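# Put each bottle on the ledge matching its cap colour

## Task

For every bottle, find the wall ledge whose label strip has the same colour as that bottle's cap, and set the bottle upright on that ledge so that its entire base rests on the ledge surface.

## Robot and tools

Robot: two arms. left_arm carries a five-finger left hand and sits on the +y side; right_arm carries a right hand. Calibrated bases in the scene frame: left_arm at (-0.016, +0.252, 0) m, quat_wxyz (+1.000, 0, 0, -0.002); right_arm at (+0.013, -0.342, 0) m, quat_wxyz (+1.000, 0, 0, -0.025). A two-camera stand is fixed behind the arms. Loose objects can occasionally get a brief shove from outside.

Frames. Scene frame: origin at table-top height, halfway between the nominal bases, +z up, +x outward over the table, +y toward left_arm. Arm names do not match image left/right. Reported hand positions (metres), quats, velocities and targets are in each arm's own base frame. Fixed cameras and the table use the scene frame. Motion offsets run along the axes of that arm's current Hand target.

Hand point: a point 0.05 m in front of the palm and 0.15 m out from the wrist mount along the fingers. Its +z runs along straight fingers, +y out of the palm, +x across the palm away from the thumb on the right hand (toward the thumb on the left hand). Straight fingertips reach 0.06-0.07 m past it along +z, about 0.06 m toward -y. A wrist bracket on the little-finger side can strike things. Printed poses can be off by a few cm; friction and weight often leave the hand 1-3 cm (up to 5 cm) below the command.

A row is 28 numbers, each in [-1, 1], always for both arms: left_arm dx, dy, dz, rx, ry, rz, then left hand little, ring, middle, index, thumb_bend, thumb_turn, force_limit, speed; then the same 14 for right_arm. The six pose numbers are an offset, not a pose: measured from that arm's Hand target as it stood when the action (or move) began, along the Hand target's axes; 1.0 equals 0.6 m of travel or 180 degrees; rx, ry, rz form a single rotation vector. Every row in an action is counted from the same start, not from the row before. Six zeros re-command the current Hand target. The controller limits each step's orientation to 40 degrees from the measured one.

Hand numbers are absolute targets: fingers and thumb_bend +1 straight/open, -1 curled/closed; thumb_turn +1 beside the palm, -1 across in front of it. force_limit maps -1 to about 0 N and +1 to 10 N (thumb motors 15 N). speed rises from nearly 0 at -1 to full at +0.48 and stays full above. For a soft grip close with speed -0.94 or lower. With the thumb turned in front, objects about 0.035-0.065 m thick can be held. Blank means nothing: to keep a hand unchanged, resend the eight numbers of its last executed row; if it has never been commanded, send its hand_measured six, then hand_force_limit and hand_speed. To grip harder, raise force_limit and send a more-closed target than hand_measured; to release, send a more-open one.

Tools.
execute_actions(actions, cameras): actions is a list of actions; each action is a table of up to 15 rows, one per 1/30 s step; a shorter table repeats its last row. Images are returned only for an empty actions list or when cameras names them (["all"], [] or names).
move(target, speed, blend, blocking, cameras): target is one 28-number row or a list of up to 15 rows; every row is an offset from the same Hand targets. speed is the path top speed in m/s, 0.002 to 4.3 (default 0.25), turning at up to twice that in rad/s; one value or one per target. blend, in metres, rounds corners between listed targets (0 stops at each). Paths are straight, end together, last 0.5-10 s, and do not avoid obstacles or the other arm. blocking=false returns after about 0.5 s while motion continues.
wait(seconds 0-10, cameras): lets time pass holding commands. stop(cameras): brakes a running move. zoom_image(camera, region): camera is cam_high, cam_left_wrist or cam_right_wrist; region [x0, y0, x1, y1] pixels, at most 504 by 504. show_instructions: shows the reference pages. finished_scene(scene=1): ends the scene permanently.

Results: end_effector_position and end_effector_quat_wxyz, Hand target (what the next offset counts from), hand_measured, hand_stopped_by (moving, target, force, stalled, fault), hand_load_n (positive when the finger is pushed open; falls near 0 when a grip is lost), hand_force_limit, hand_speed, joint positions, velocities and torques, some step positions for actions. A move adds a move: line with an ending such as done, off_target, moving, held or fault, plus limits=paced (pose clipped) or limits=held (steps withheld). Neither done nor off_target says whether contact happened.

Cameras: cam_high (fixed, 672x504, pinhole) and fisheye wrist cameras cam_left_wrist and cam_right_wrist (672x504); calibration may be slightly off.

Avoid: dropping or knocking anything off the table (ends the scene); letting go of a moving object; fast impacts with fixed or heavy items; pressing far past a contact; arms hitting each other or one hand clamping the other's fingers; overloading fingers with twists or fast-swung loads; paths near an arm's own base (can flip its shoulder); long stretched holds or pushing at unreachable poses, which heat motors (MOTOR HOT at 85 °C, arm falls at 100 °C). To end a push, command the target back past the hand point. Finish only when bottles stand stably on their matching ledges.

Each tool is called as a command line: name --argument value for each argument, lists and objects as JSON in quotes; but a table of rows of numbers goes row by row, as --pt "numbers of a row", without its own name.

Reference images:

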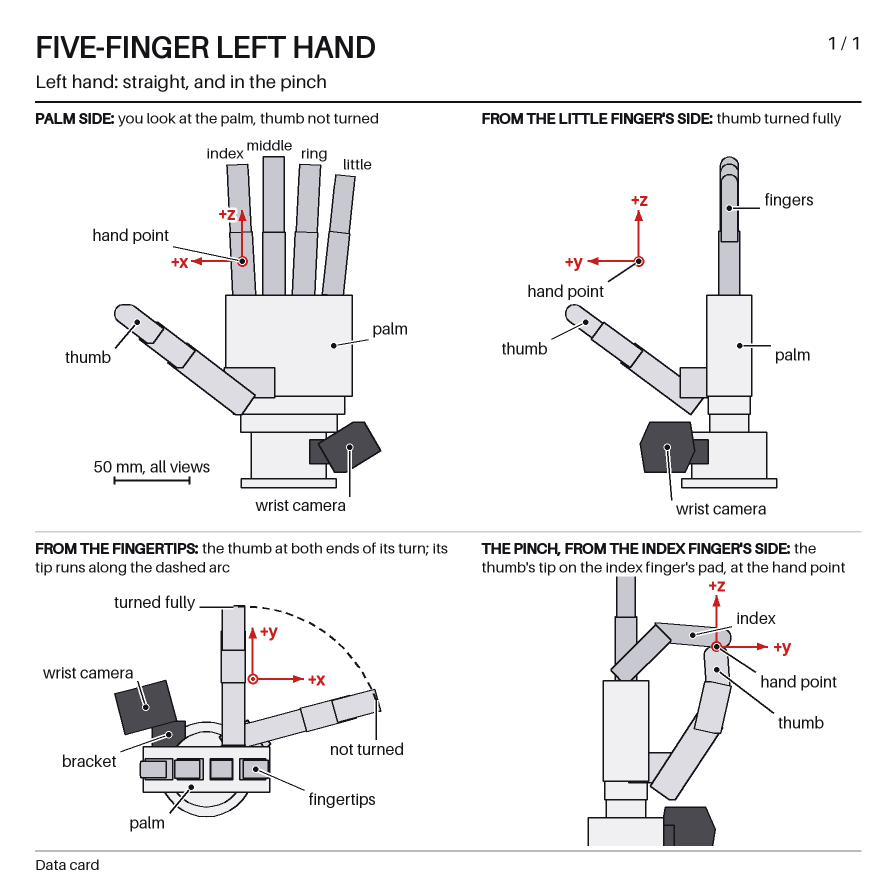

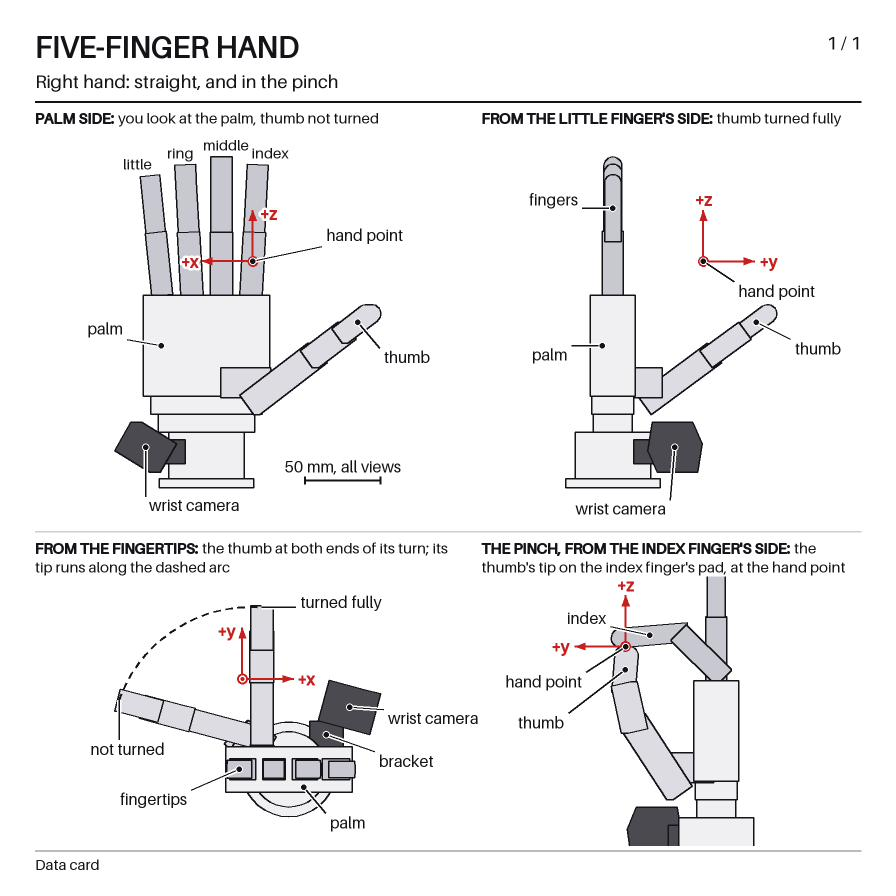

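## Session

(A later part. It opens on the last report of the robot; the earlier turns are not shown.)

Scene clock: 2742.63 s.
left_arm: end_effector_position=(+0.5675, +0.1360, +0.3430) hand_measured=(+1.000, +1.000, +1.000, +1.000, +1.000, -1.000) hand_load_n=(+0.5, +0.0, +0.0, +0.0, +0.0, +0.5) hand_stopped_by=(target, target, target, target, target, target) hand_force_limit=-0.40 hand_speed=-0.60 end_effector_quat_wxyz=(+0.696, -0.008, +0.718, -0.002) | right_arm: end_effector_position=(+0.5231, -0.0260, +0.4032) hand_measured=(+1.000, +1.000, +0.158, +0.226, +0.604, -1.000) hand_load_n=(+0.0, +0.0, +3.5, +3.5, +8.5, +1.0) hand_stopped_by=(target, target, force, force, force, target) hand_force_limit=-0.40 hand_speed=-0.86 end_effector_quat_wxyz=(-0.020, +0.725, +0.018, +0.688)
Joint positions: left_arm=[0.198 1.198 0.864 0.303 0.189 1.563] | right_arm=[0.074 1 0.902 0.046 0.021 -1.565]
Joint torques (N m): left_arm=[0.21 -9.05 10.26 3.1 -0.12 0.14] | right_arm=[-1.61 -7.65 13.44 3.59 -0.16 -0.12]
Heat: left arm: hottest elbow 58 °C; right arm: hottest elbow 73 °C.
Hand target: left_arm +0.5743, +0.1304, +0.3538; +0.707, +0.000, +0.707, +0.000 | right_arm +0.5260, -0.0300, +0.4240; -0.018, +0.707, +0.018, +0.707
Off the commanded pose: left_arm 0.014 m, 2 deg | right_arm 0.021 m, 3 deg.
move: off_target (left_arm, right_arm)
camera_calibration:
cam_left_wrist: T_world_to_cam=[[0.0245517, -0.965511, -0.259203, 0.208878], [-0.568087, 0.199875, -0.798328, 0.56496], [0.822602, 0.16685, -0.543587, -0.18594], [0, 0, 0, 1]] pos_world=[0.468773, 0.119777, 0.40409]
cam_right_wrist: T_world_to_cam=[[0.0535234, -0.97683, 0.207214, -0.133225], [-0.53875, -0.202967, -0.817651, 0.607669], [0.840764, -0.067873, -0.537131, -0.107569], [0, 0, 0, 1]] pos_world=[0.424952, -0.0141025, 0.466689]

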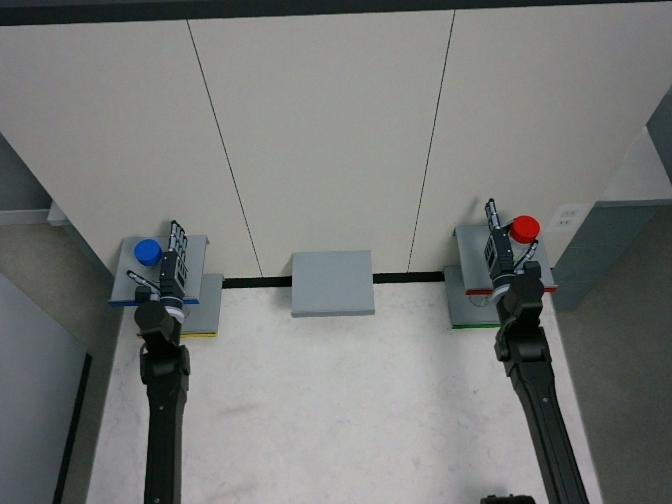

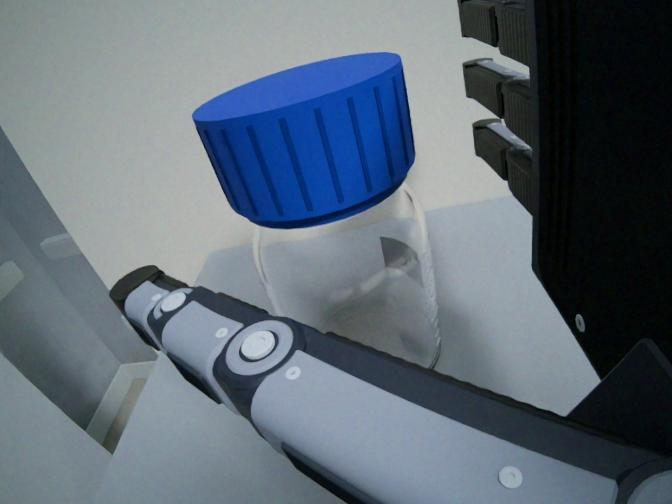

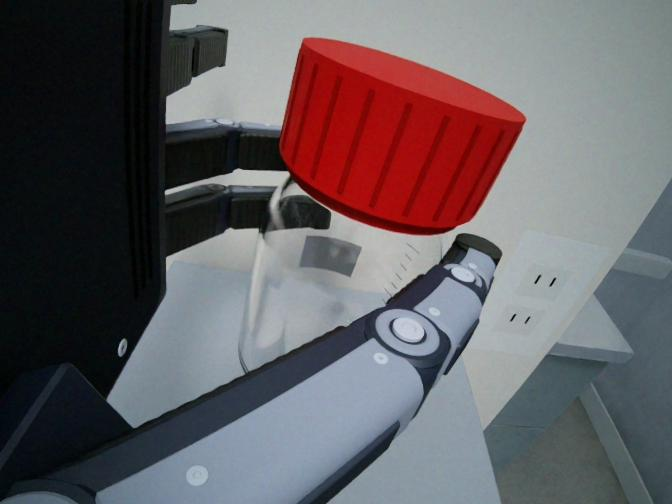

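move --pt "-0.045 0 -0.3 0 0 0 1 1 1 1 1 -1 -0.4 -0.6 -0.067 0 0.006 0 0 0 1 1 -1 -0.97 -1 -1 -0.4 -0.86" --speed 0.1 --cameras '["all"]'

Scene clock: 2753.60 s.
left_arm: end_effector_position=(+0.3986, +0.1258, +0.3737) hand_measured=(+1.000, +1.000, +1.000, +1.000, +1.000, -1.000) hand_load_n=(+0.0, +0.0, +0.0, -0.5, +0.0, +0.0) hand_stopped_by=(target, target, target, target, target, target) hand_force_limit=-0.40 hand_speed=-0.60 end_effector_quat_wxyz=(+0.704, +0.000, +0.710, -0.007) | right_arm: end_effector_position=(+0.5253, -0.0258, +0.3674) hand_measured=(+1.000, +1.000, +0.158, +0.226, +0.604, -1.000) hand_load_n=(+0.0, +0.0, +3.0, +3.5, +8.5, +1.0) hand_stopped_by=(target, target, force, force, force, target) hand_force_limit=-0.40 hand_speed=-0.86 end_effector_quat_wxyz=(-0.020, +0.723, +0.017, +0.691)
Joint positions: left_arm=[0.323 0.641 0.631 0.001 0.333 1.563] | right_arm=[0.074 1.023 0.816 0.162 0.021 -1.565]
Joint torques (N m): left_arm=[2.26 -2.78 10.4 1.55 0.09 0.15] | right_arm=[-1.55 -7.3 12.97 3.58 -0.17 -0.12]
Heat: left arm: hottest elbow 57 °C; right arm: hottest elbow 73 °C.
Hand target: left_arm +0.3943, +0.1304, +0.3809; +0.707, +0.000, +0.707, +0.000 | right_arm +0.5296, -0.0298, +0.3838; -0.018, +0.707, +0.018, +0.707
Off the commanded pose: left_arm 0.010 m, 1 deg | right_arm 0.017 m, 3 deg.
move: off_target (right_arm)
camera_calibration:
cam_left_wrist: T_world_to_cam=[[0.0124126, -0.965155, -0.261385, 0.216829], [-0.547042, 0.212262, -0.809747, 0.489817], [0.837013, 0.15304, -0.525346, -0.0393698], [0, 0, 0, 1]] pos_world=[0.298212, 0.111329, 0.432621]
cam_right_wrist: T_world_to_cam=[[0.0519059, -0.976957, 0.20703, -0.124886], [-0.532476, -0.202457, -0.821876, 0.577894], [0.844852, -0.0675782, -0.530714, -0.133093], [0, 0, 0, 1]] pos_world=[0.426641, -0.0140034, 0.430178]

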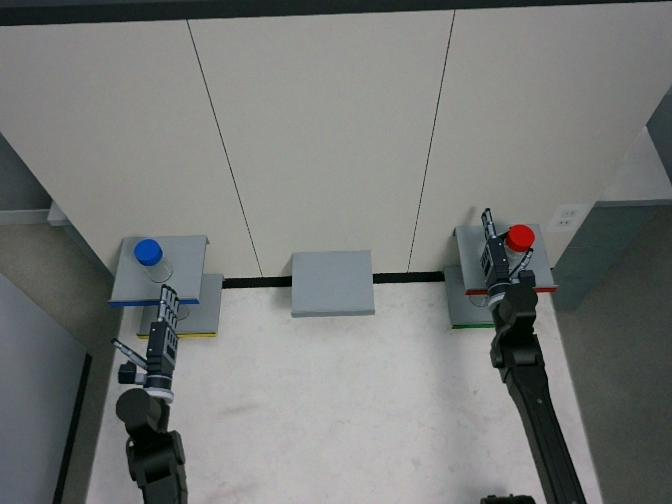

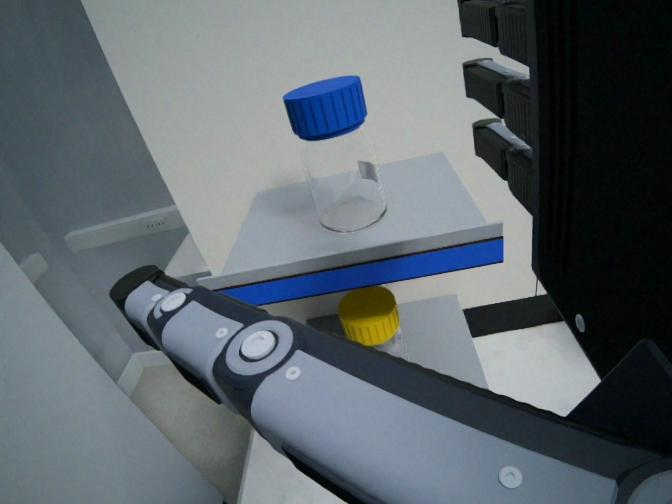

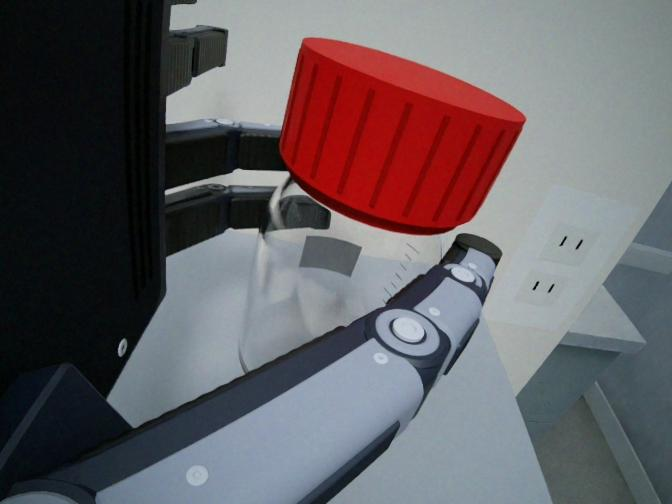

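move --pt "0 0 0 0 0 0 1 1 1 1 1 -1 -0.4 -0.6 -0.016 0 0.004 0 0 0 1 1 -1 -0.97 -1 -1 -0.4 -0.86" --speed 0.05 --cameras '["cam_high","cam_right_wrist"]'

zoom_image --camera "cam_high" --region '[440, 190, 570, 320]'

Scene clock: 2763.70 s.
left_arm: end_effector_position=(+0.3986, +0.1258, +0.3737) hand_measured=(+1.000, +1.000, +1.000, +1.000, +1.000, -1.000) hand_load_n=(+0.0, +0.0, +0.0, +0.0, -0.5, +0.5) hand_stopped_by=(target, target, target, target, target, target) hand_force_limit=-0.40 hand_speed=-0.60 end_effector_quat_wxyz=(+0.704, +0.000, +0.710, -0.007) | right_arm: end_effector_position=(+0.5277, -0.0257, +0.3579) hand_measured=(+1.000, +1.000, +0.158, +0.226, +0.604, -1.000) hand_load_n=(+0.0, +0.0, +3.5, +3.5, +8.5, +1.0) hand_stopped_by=(target, target, force, force, force, target) hand_force_limit=-0.40 hand_speed=-0.86 end_effector_quat_wxyz=(-0.020, +0.723, +0.017, +0.691)
Joint positions: left_arm=[0.323 0.641 0.631 0.001 0.333 1.563] | right_arm=[0.074 1.037 0.799 0.193 0.021 -1.565]
Joint torques (N m): left_arm=[1.96 -2.84 10.44 1.44 0.09 0.12] | right_arm=[-1.55 -7.59 12.93 3.58 -0.17 -0.12]
Heat: left arm: hottest elbow 55 °C; right arm: hottest elbow 71 °C.
Hand target: left_arm +0.3943, +0.1304, +0.3809; +0.707, +0.000, +0.707, +0.000 | right_arm +0.5320, -0.0297, +0.3742; -0.018, +0.707, +0.018, +0.707
Off the commanded pose: left_arm 0.010 m, 1 deg | right_arm 0.017 m, 3 deg.
move: off_target (right_arm)
camera_calibration:
cam_right_wrist: T_world_to_cam=[[0.0519059, -0.976957, 0.20703, -0.122827], [-0.532476, -0.202457, -0.821876, 0.571322], [0.844852, -0.0675782, -0.530714, -0.140202], [0, 0, 0, 1]] pos_world=[0.429041, -0.0138034, 0.420578]
Images, in order (width x height): cam_high 672x504, cam_right_wrist 672x504.

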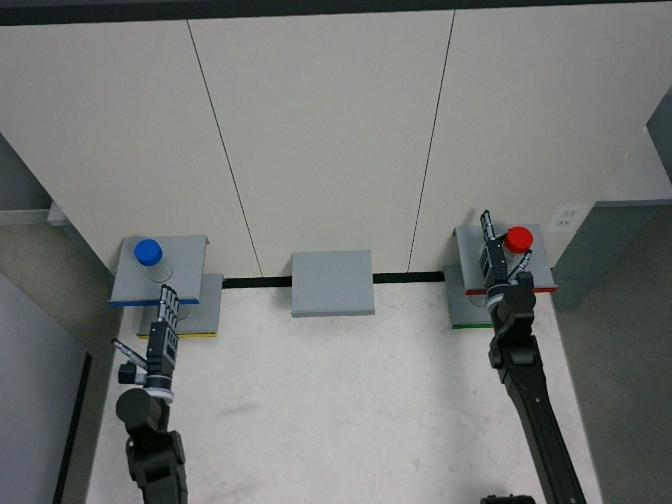

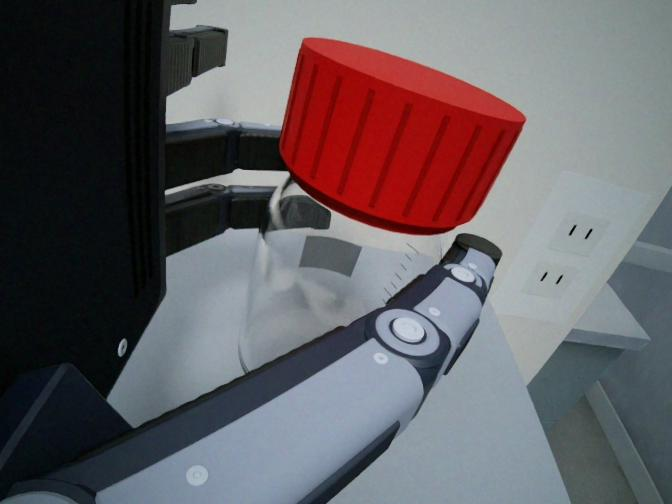

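Scaled by 3.877 from the camera's 672x504 image, which has a finer 960x720 frame.

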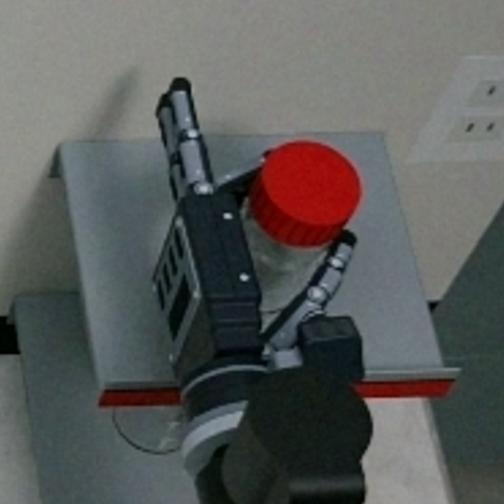

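move --pt "0 0 0 0 0 0 1 1 1 1 1 -1 -0.4 -0.6 -0.012 0 0.0 0 0 0 1 1 -1 -0.97 -1 -1 -0.4 -0.86" --speed 0.05

move --pt "0 0 0 0 0 0 1 1 1 1 1 -1 -0.4 -0.6 -0.012 0 0.0 0 0 0 1 1 -1 -0.97 -1 -1 -0.4 -0.86" --speed 0.05

Scene clock: 2770.60 s.
left_arm: end_effector_position=(+0.3986, +0.1258, +0.3737) hand_measured=(+1.000, +1.000, +1.000, +1.000, +1.000, -1.000) hand_load_n=(+0.0, +0.0, +0.0, +0.0, +0.0, +0.5) hand_stopped_by=(target, target, target, target, target, target) hand_force_limit=-0.40 hand_speed=-0.60 end_effector_quat_wxyz=(+0.704, +0.000, +0.710, -0.007) | right_arm: end_effector_position=(+0.5275, -0.0257, +0.3515) hand_measured=(+1.000, +1.000, +0.158, +0.226, +0.604, -1.000) hand_load_n=(+0.0, +0.0, +3.0, +3.5, +8.5, +1.0) hand_stopped_by=(target, target, force, force, force, target) hand_force_limit=-0.40 hand_speed=-0.86 end_effector_quat_wxyz=(-0.020, +0.722, +0.017, +0.691)
Joint positions: left_arm=[0.323 0.641 0.631 0.001 0.333 1.563] | right_arm=[0.074 1.042 0.784 0.214 0.021 -1.565]
Joint torques (N m): left_arm=[2.2 -2.67 10.4 1.61 0.1 0.16] | right_arm=[-1.55 -7.53 12.83 3.58 -0.17 -0.12]
Heat: left arm: hottest elbow 54 °C; right arm: hottest elbow 69 °C.
Hand target: left_arm +0.3943, +0.1304, +0.3809; +0.707, +0.000, +0.707, +0.000 | right_arm +0.5320, -0.0297, +0.3670; -0.018, +0.707, +0.018, +0.707
Off the commanded pose: left_arm 0.010 m, 1 deg | right_arm 0.017 m, 2 deg.
move: off_target (right_arm)

Scene clock: 2771.73 s.
left_arm: end_effector_position=(+0.3986, +0.1258, +0.3737) hand_measured=(+1.000, +1.000, +1.000, +1.000, +1.000, -1.000) hand_load_n=(+0.0, +0.0, +0.0, +0.0, +0.0, +0.0) hand_stopped_by=(target, target, target, target, target, target) hand_force_limit=-0.40 hand_speed=-0.60 end_effector_quat_wxyz=(+0.704, +0.000, +0.710, -0.007) | right_arm: end_effector_position=(+0.5276, -0.0254, +0.3487) hand_measured=(+1.000, +1.000, +0.158, +0.226, +0.602, -1.000) hand_load_n=(+0.0, -0.5, +0.5, +1.5, +2.0, +0.5) hand_stopped_by=(target, target, force, force, force, target) hand_force_limit=-0.40 hand_speed=-0.86 end_effector_quat_wxyz=(-0.021, +0.719, +0.018, +0.695)
Joint positions: left_arm=[0.323 0.641 0.631 0.001 0.333 1.563] | right_arm=[0.074 1.045 0.772 0.239 0.019 -1.565]
Joint torques (N m): left_arm=[2.43 -3.02 10.44 1.7 0.1 0.15] | right_arm=[-1.55 -7.18 12.51 3.48 -0.13 -0.12]
Heat: left arm: hottest elbow 54 °C; right arm: hottest elbow 69 °C.
Hand target: left_arm +0.3943, +0.1304, +0.3809; +0.707, +0.000, +0.707, +0.000 | right_arm +0.5320, -0.0297, +0.3598; -0.018, +0.707, +0.018, +0.707
Off the commanded pose: left_arm 0.010 m, 1 deg | right_arm 0.013 m, 2 deg.
move: off_target (right_arm)

move --pt "0 0 0 0 0 0 1 1 1 1 1 -1 -0.4 -0.6 0 0 0.0 0 0 0 1 1 0.7 0.7 1 -1 -0.4 -0.8" --speed 0.05

move --pt "0 0 0 0 0 0 1 1 1 1 1 -1 -0.4 -0.6 0 0 0.0 0 0 0 1 1 1 1 1 -1 -0.4 -0.6" --speed 0.05 --cameras '["cam_high","cam_right_wrist"]'

Scene clock: 2778.57 s.
left_arm: end_effector_position=(+0.3986, +0.1258, +0.3737) hand_measured=(+1.000, +1.000, +1.000, +1.000, +1.000, -1.000) hand_load_n=(+0.0, +0.0, +0.0, +0.0, +0.0, +0.0) hand_stopped_by=(target, target, target, target, target, target) hand_force_limit=-0.40 hand_speed=-0.60 end_effector_quat_wxyz=(+0.704, +0.000, +0.710, -0.007) | right_arm: end_effector_position=(+0.5279, -0.0254, +0.3512) hand_measured=(+1.000, +1.000, +0.700, +0.700, +1.000, -1.000) hand_load_n=(+0.0, +0.0, +0.0, +0.0, -0.5, +0.5) hand_stopped_by=(target, target, target, target, target, target) hand_force_limit=-0.40 hand_speed=-0.80 end_effector_quat_wxyz=(-0.021, +0.716, +0.018, +0.698)
Joint positions: left_arm=[0.323 0.641 0.631 0.001 0.333 1.563] | right_arm=[0.074 1.045 0.772 0.248 0.019 -1.565]
Joint torques (N m): left_arm=[1.96 -2.78 10.28 1.57 0.1 0.17] | right_arm=[-1.55 -7.24 12.51 3.12 -0.14 -0.11]
Heat: left arm: hottest elbow 53 °C; right arm: hottest elbow 68 °C.
Hand target: left_arm +0.3943, +0.1304, +0.3809; +0.707, +0.000, +0.707, +0.000 | right_arm +0.5320, -0.0297, +0.3598; -0.018, +0.707, +0.018, +0.707
Off the commanded pose: left_arm 0.010 m, 1 deg | right_arm 0.010 m, 1 deg.
move: done

Scene clock: 2779.43 s.
left_arm: end_effector_position=(+0.3986, +0.1258, +0.3737) hand_measured=(+1.000, +1.000, +1.000, +1.000, +1.000, -1.000) hand_load_n=(+0.0, -0.5, +0.0, +0.0, +0.0, +0.0) hand_stopped_by=(target, target, target, target, target, target) hand_force_limit=-0.40 hand_speed=-0.60 end_effector_quat_wxyz=(+0.704, +0.000, +0.710, -0.007) | right_arm: end_effector_position=(+0.5280, -0.0251, +0.3512) hand_measured=(+1.000, +1.000, +1.000, +1.000, +1.000, -1.000) hand_load_n=(+0.0, +0.0, +0.0, +0.0, +0.0, +0.0) hand_stopped_by=(target, target, target, target, target, target) hand_force_limit=-0.40 hand_speed=-0.60 end_effector_quat_wxyz=(-0.021, +0.716, +0.018, +0.698)
Joint positions: left_arm=[0.323 0.641 0.631 0.001 0.333 1.563] | right_arm=[0.074 1.045 0.772 0.248 0.018 -1.565]
Joint torques (N m): left_arm=[2.49 -3.19 10.4 1.55 0.09 0.14] | right_arm=[-1.49 -7.18 12.52 3.12 -0.13 -0.11]
Heat: left arm: hottest elbow 53 °C; right arm: hottest elbow 68 °C.
Hand target: left_arm +0.3943, +0.1304, +0.3809; +0.707, +0.000, +0.707, +0.000 | right_arm +0.5320, -0.0297, +0.3598; -0.018, +0.707, +0.018, +0.707
Off the commanded pose: left_arm 0.010 m, 1 deg | right_arm 0.011 m, 1 deg.
move: off_target (right_arm)
camera_calibration:
cam_right_wrist: T_world_to_cam=[[0.050764, -0.977127, 0.20651, -0.120103], [-0.515426, -0.202744, -0.832605, 0.560889], [0.855429, -0.0641744, -0.513928, -0.155378], [0, 0, 0, 1]] pos_world=[0.428108, -0.0136105, 0.411948]
Images, in order (width x height): cam_high 672x504, cam_right_wrist 672x504.

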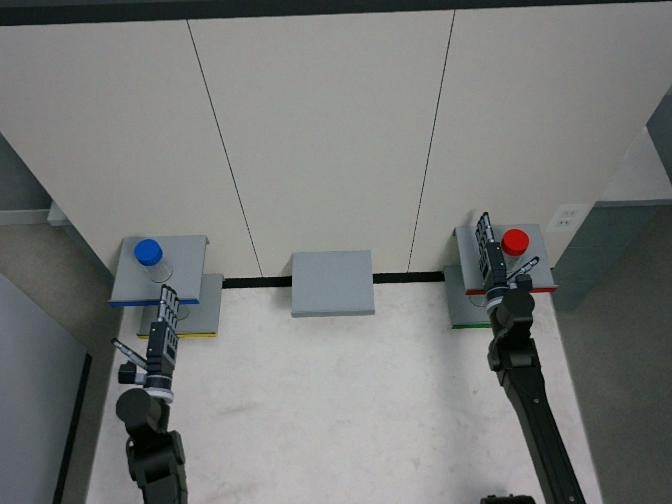

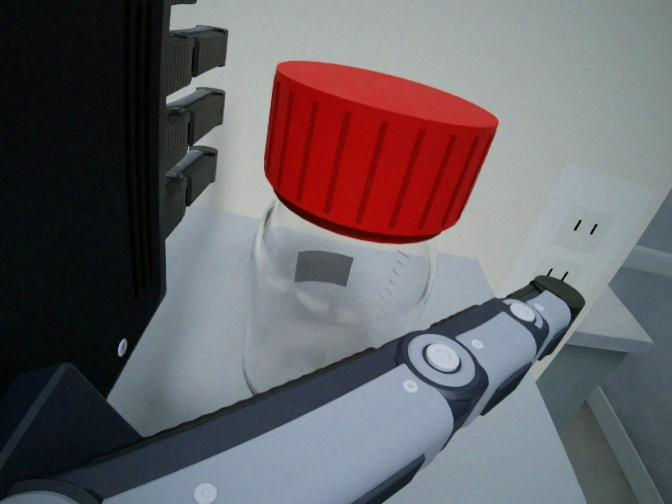

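move --pt "0 0 0 0 0 0 1 1 1 1 1 -1 -0.4 -0.6 0.045 0.008 -0.3 0 0 0 1 1 1 1 1 -1 -0.4 -0.6" --speed 0.1 --cameras '["all"]'

zoom_image --camera "cam_high" --region '[430, 190, 570, 340]'

zoom_image --camera "cam_high" --region '[95, 215, 235, 355]'

Scene clock: 2792.37 s.
left_arm: end_effector_position=(+0.3986, +0.1258, +0.3737) hand_measured=(+1.000, +1.000, +1.000, +1.000, +1.000, -1.000) hand_load_n=(+0.0, +0.0, +0.0, +0.0, +0.0, +0.5) hand_stopped_by=(target, target, target, target, target, target) hand_force_limit=-0.40 hand_speed=-0.60 end_effector_quat_wxyz=(+0.704, +0.000, +0.710, -0.007) | right_arm: end_effector_position=(+0.3538, -0.0409, +0.3859) hand_measured=(+1.000, +1.000, +1.000, +1.000, +1.000, -1.000) hand_load_n=(+0.0, +0.0, +0.0, +0.0, +0.0, +0.0) hand_stopped_by=(target, target, target, target, target, target) hand_force_limit=-0.40 hand_speed=-0.60 end_effector_quat_wxyz=(-0.021, +0.706, +0.017, +0.707)
Joint positions: left_arm=[0.323 0.641 0.631 0.001 0.333 1.563] | right_arm=[0.058 0.433 0.606 -0.172 0.005 -1.565]
Joint torques (N m): left_arm=[2.32 -3.08 10.36 1.58 0.1 0.15] | right_arm=[-1.61 -0.73 12.11 1.88 -0.18 -0.11]
Heat: left arm: hottest elbow 53 °C; right arm: hottest elbow 66 °C.
Hand target: left_arm +0.3943, +0.1304, +0.3809; +0.707, +0.000, +0.707, +0.000 | right_arm +0.3524, -0.0435, +0.3869; -0.018, +0.707, +0.018, +0.707
Off the commanded pose: left_arm 0.010 m, 1 deg | right_arm 0.003 m, 0 deg.
move: done
camera_calibration:
cam_left_wrist: T_world_to_cam=[[0.0124126, -0.965155, -0.261385, 0.216829], [-0.547042, 0.212262, -0.809747, 0.489817], [0.837013, 0.15304, -0.525346, -0.0393698], [0, 0, 0, 1]] pos_world=[0.298212, 0.111329, 0.432621]
cam_right_wrist: T_world_to_cam=[[0.0424001, -0.977649, 0.205926, -0.130811], [-0.4942, -0.199653, -0.846112, 0.494687], [0.868314, -0.0658933, -0.491619, -0.00282608], [0, 0, 0, 1]] pos_world=[0.252475, -0.0293082, 0.444108]

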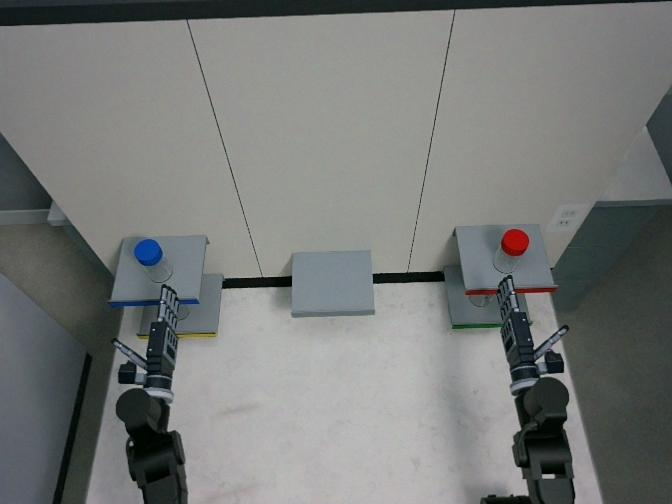

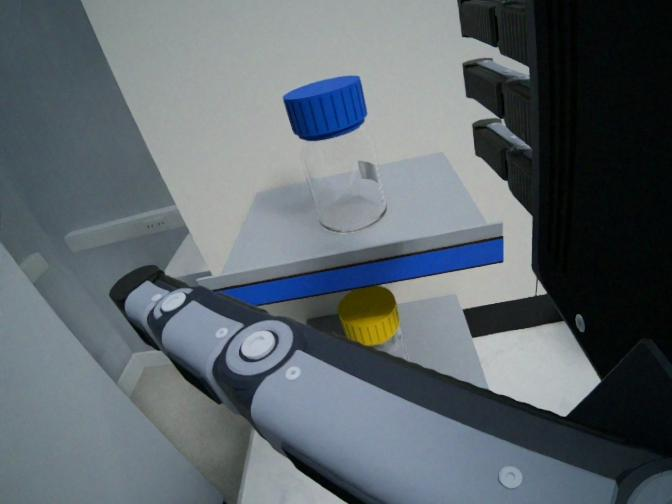

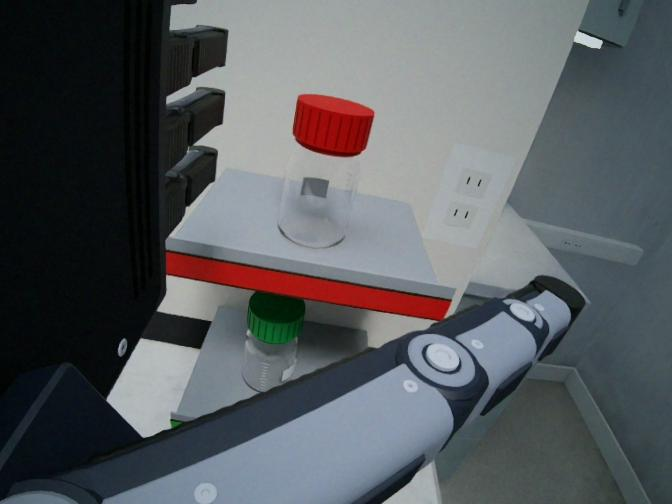

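Scaled by 3.360 from the camera's 672x504 image, which has a finer 960x720 frame.

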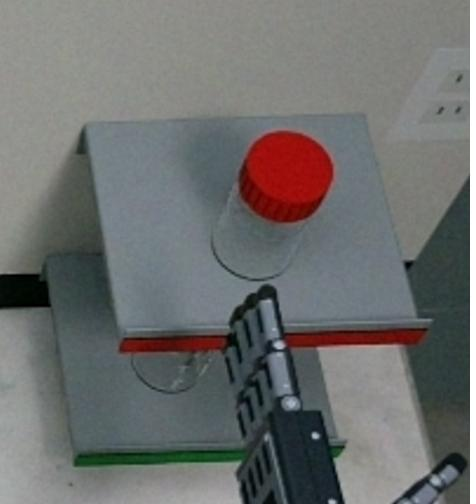

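Scaled by 3.600 from the camera's 672x504 image, which has a finer 960x720 frame.

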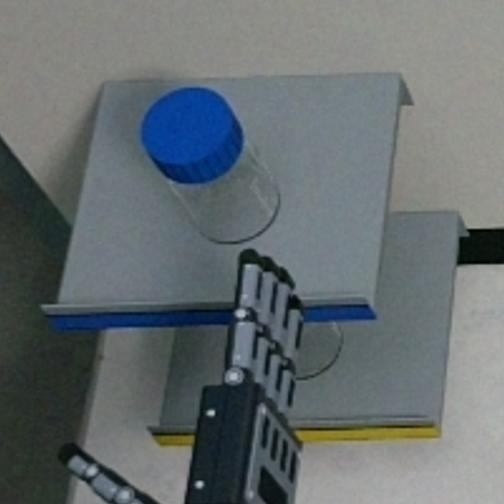

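finished_scene

The scene is finished: the task was done.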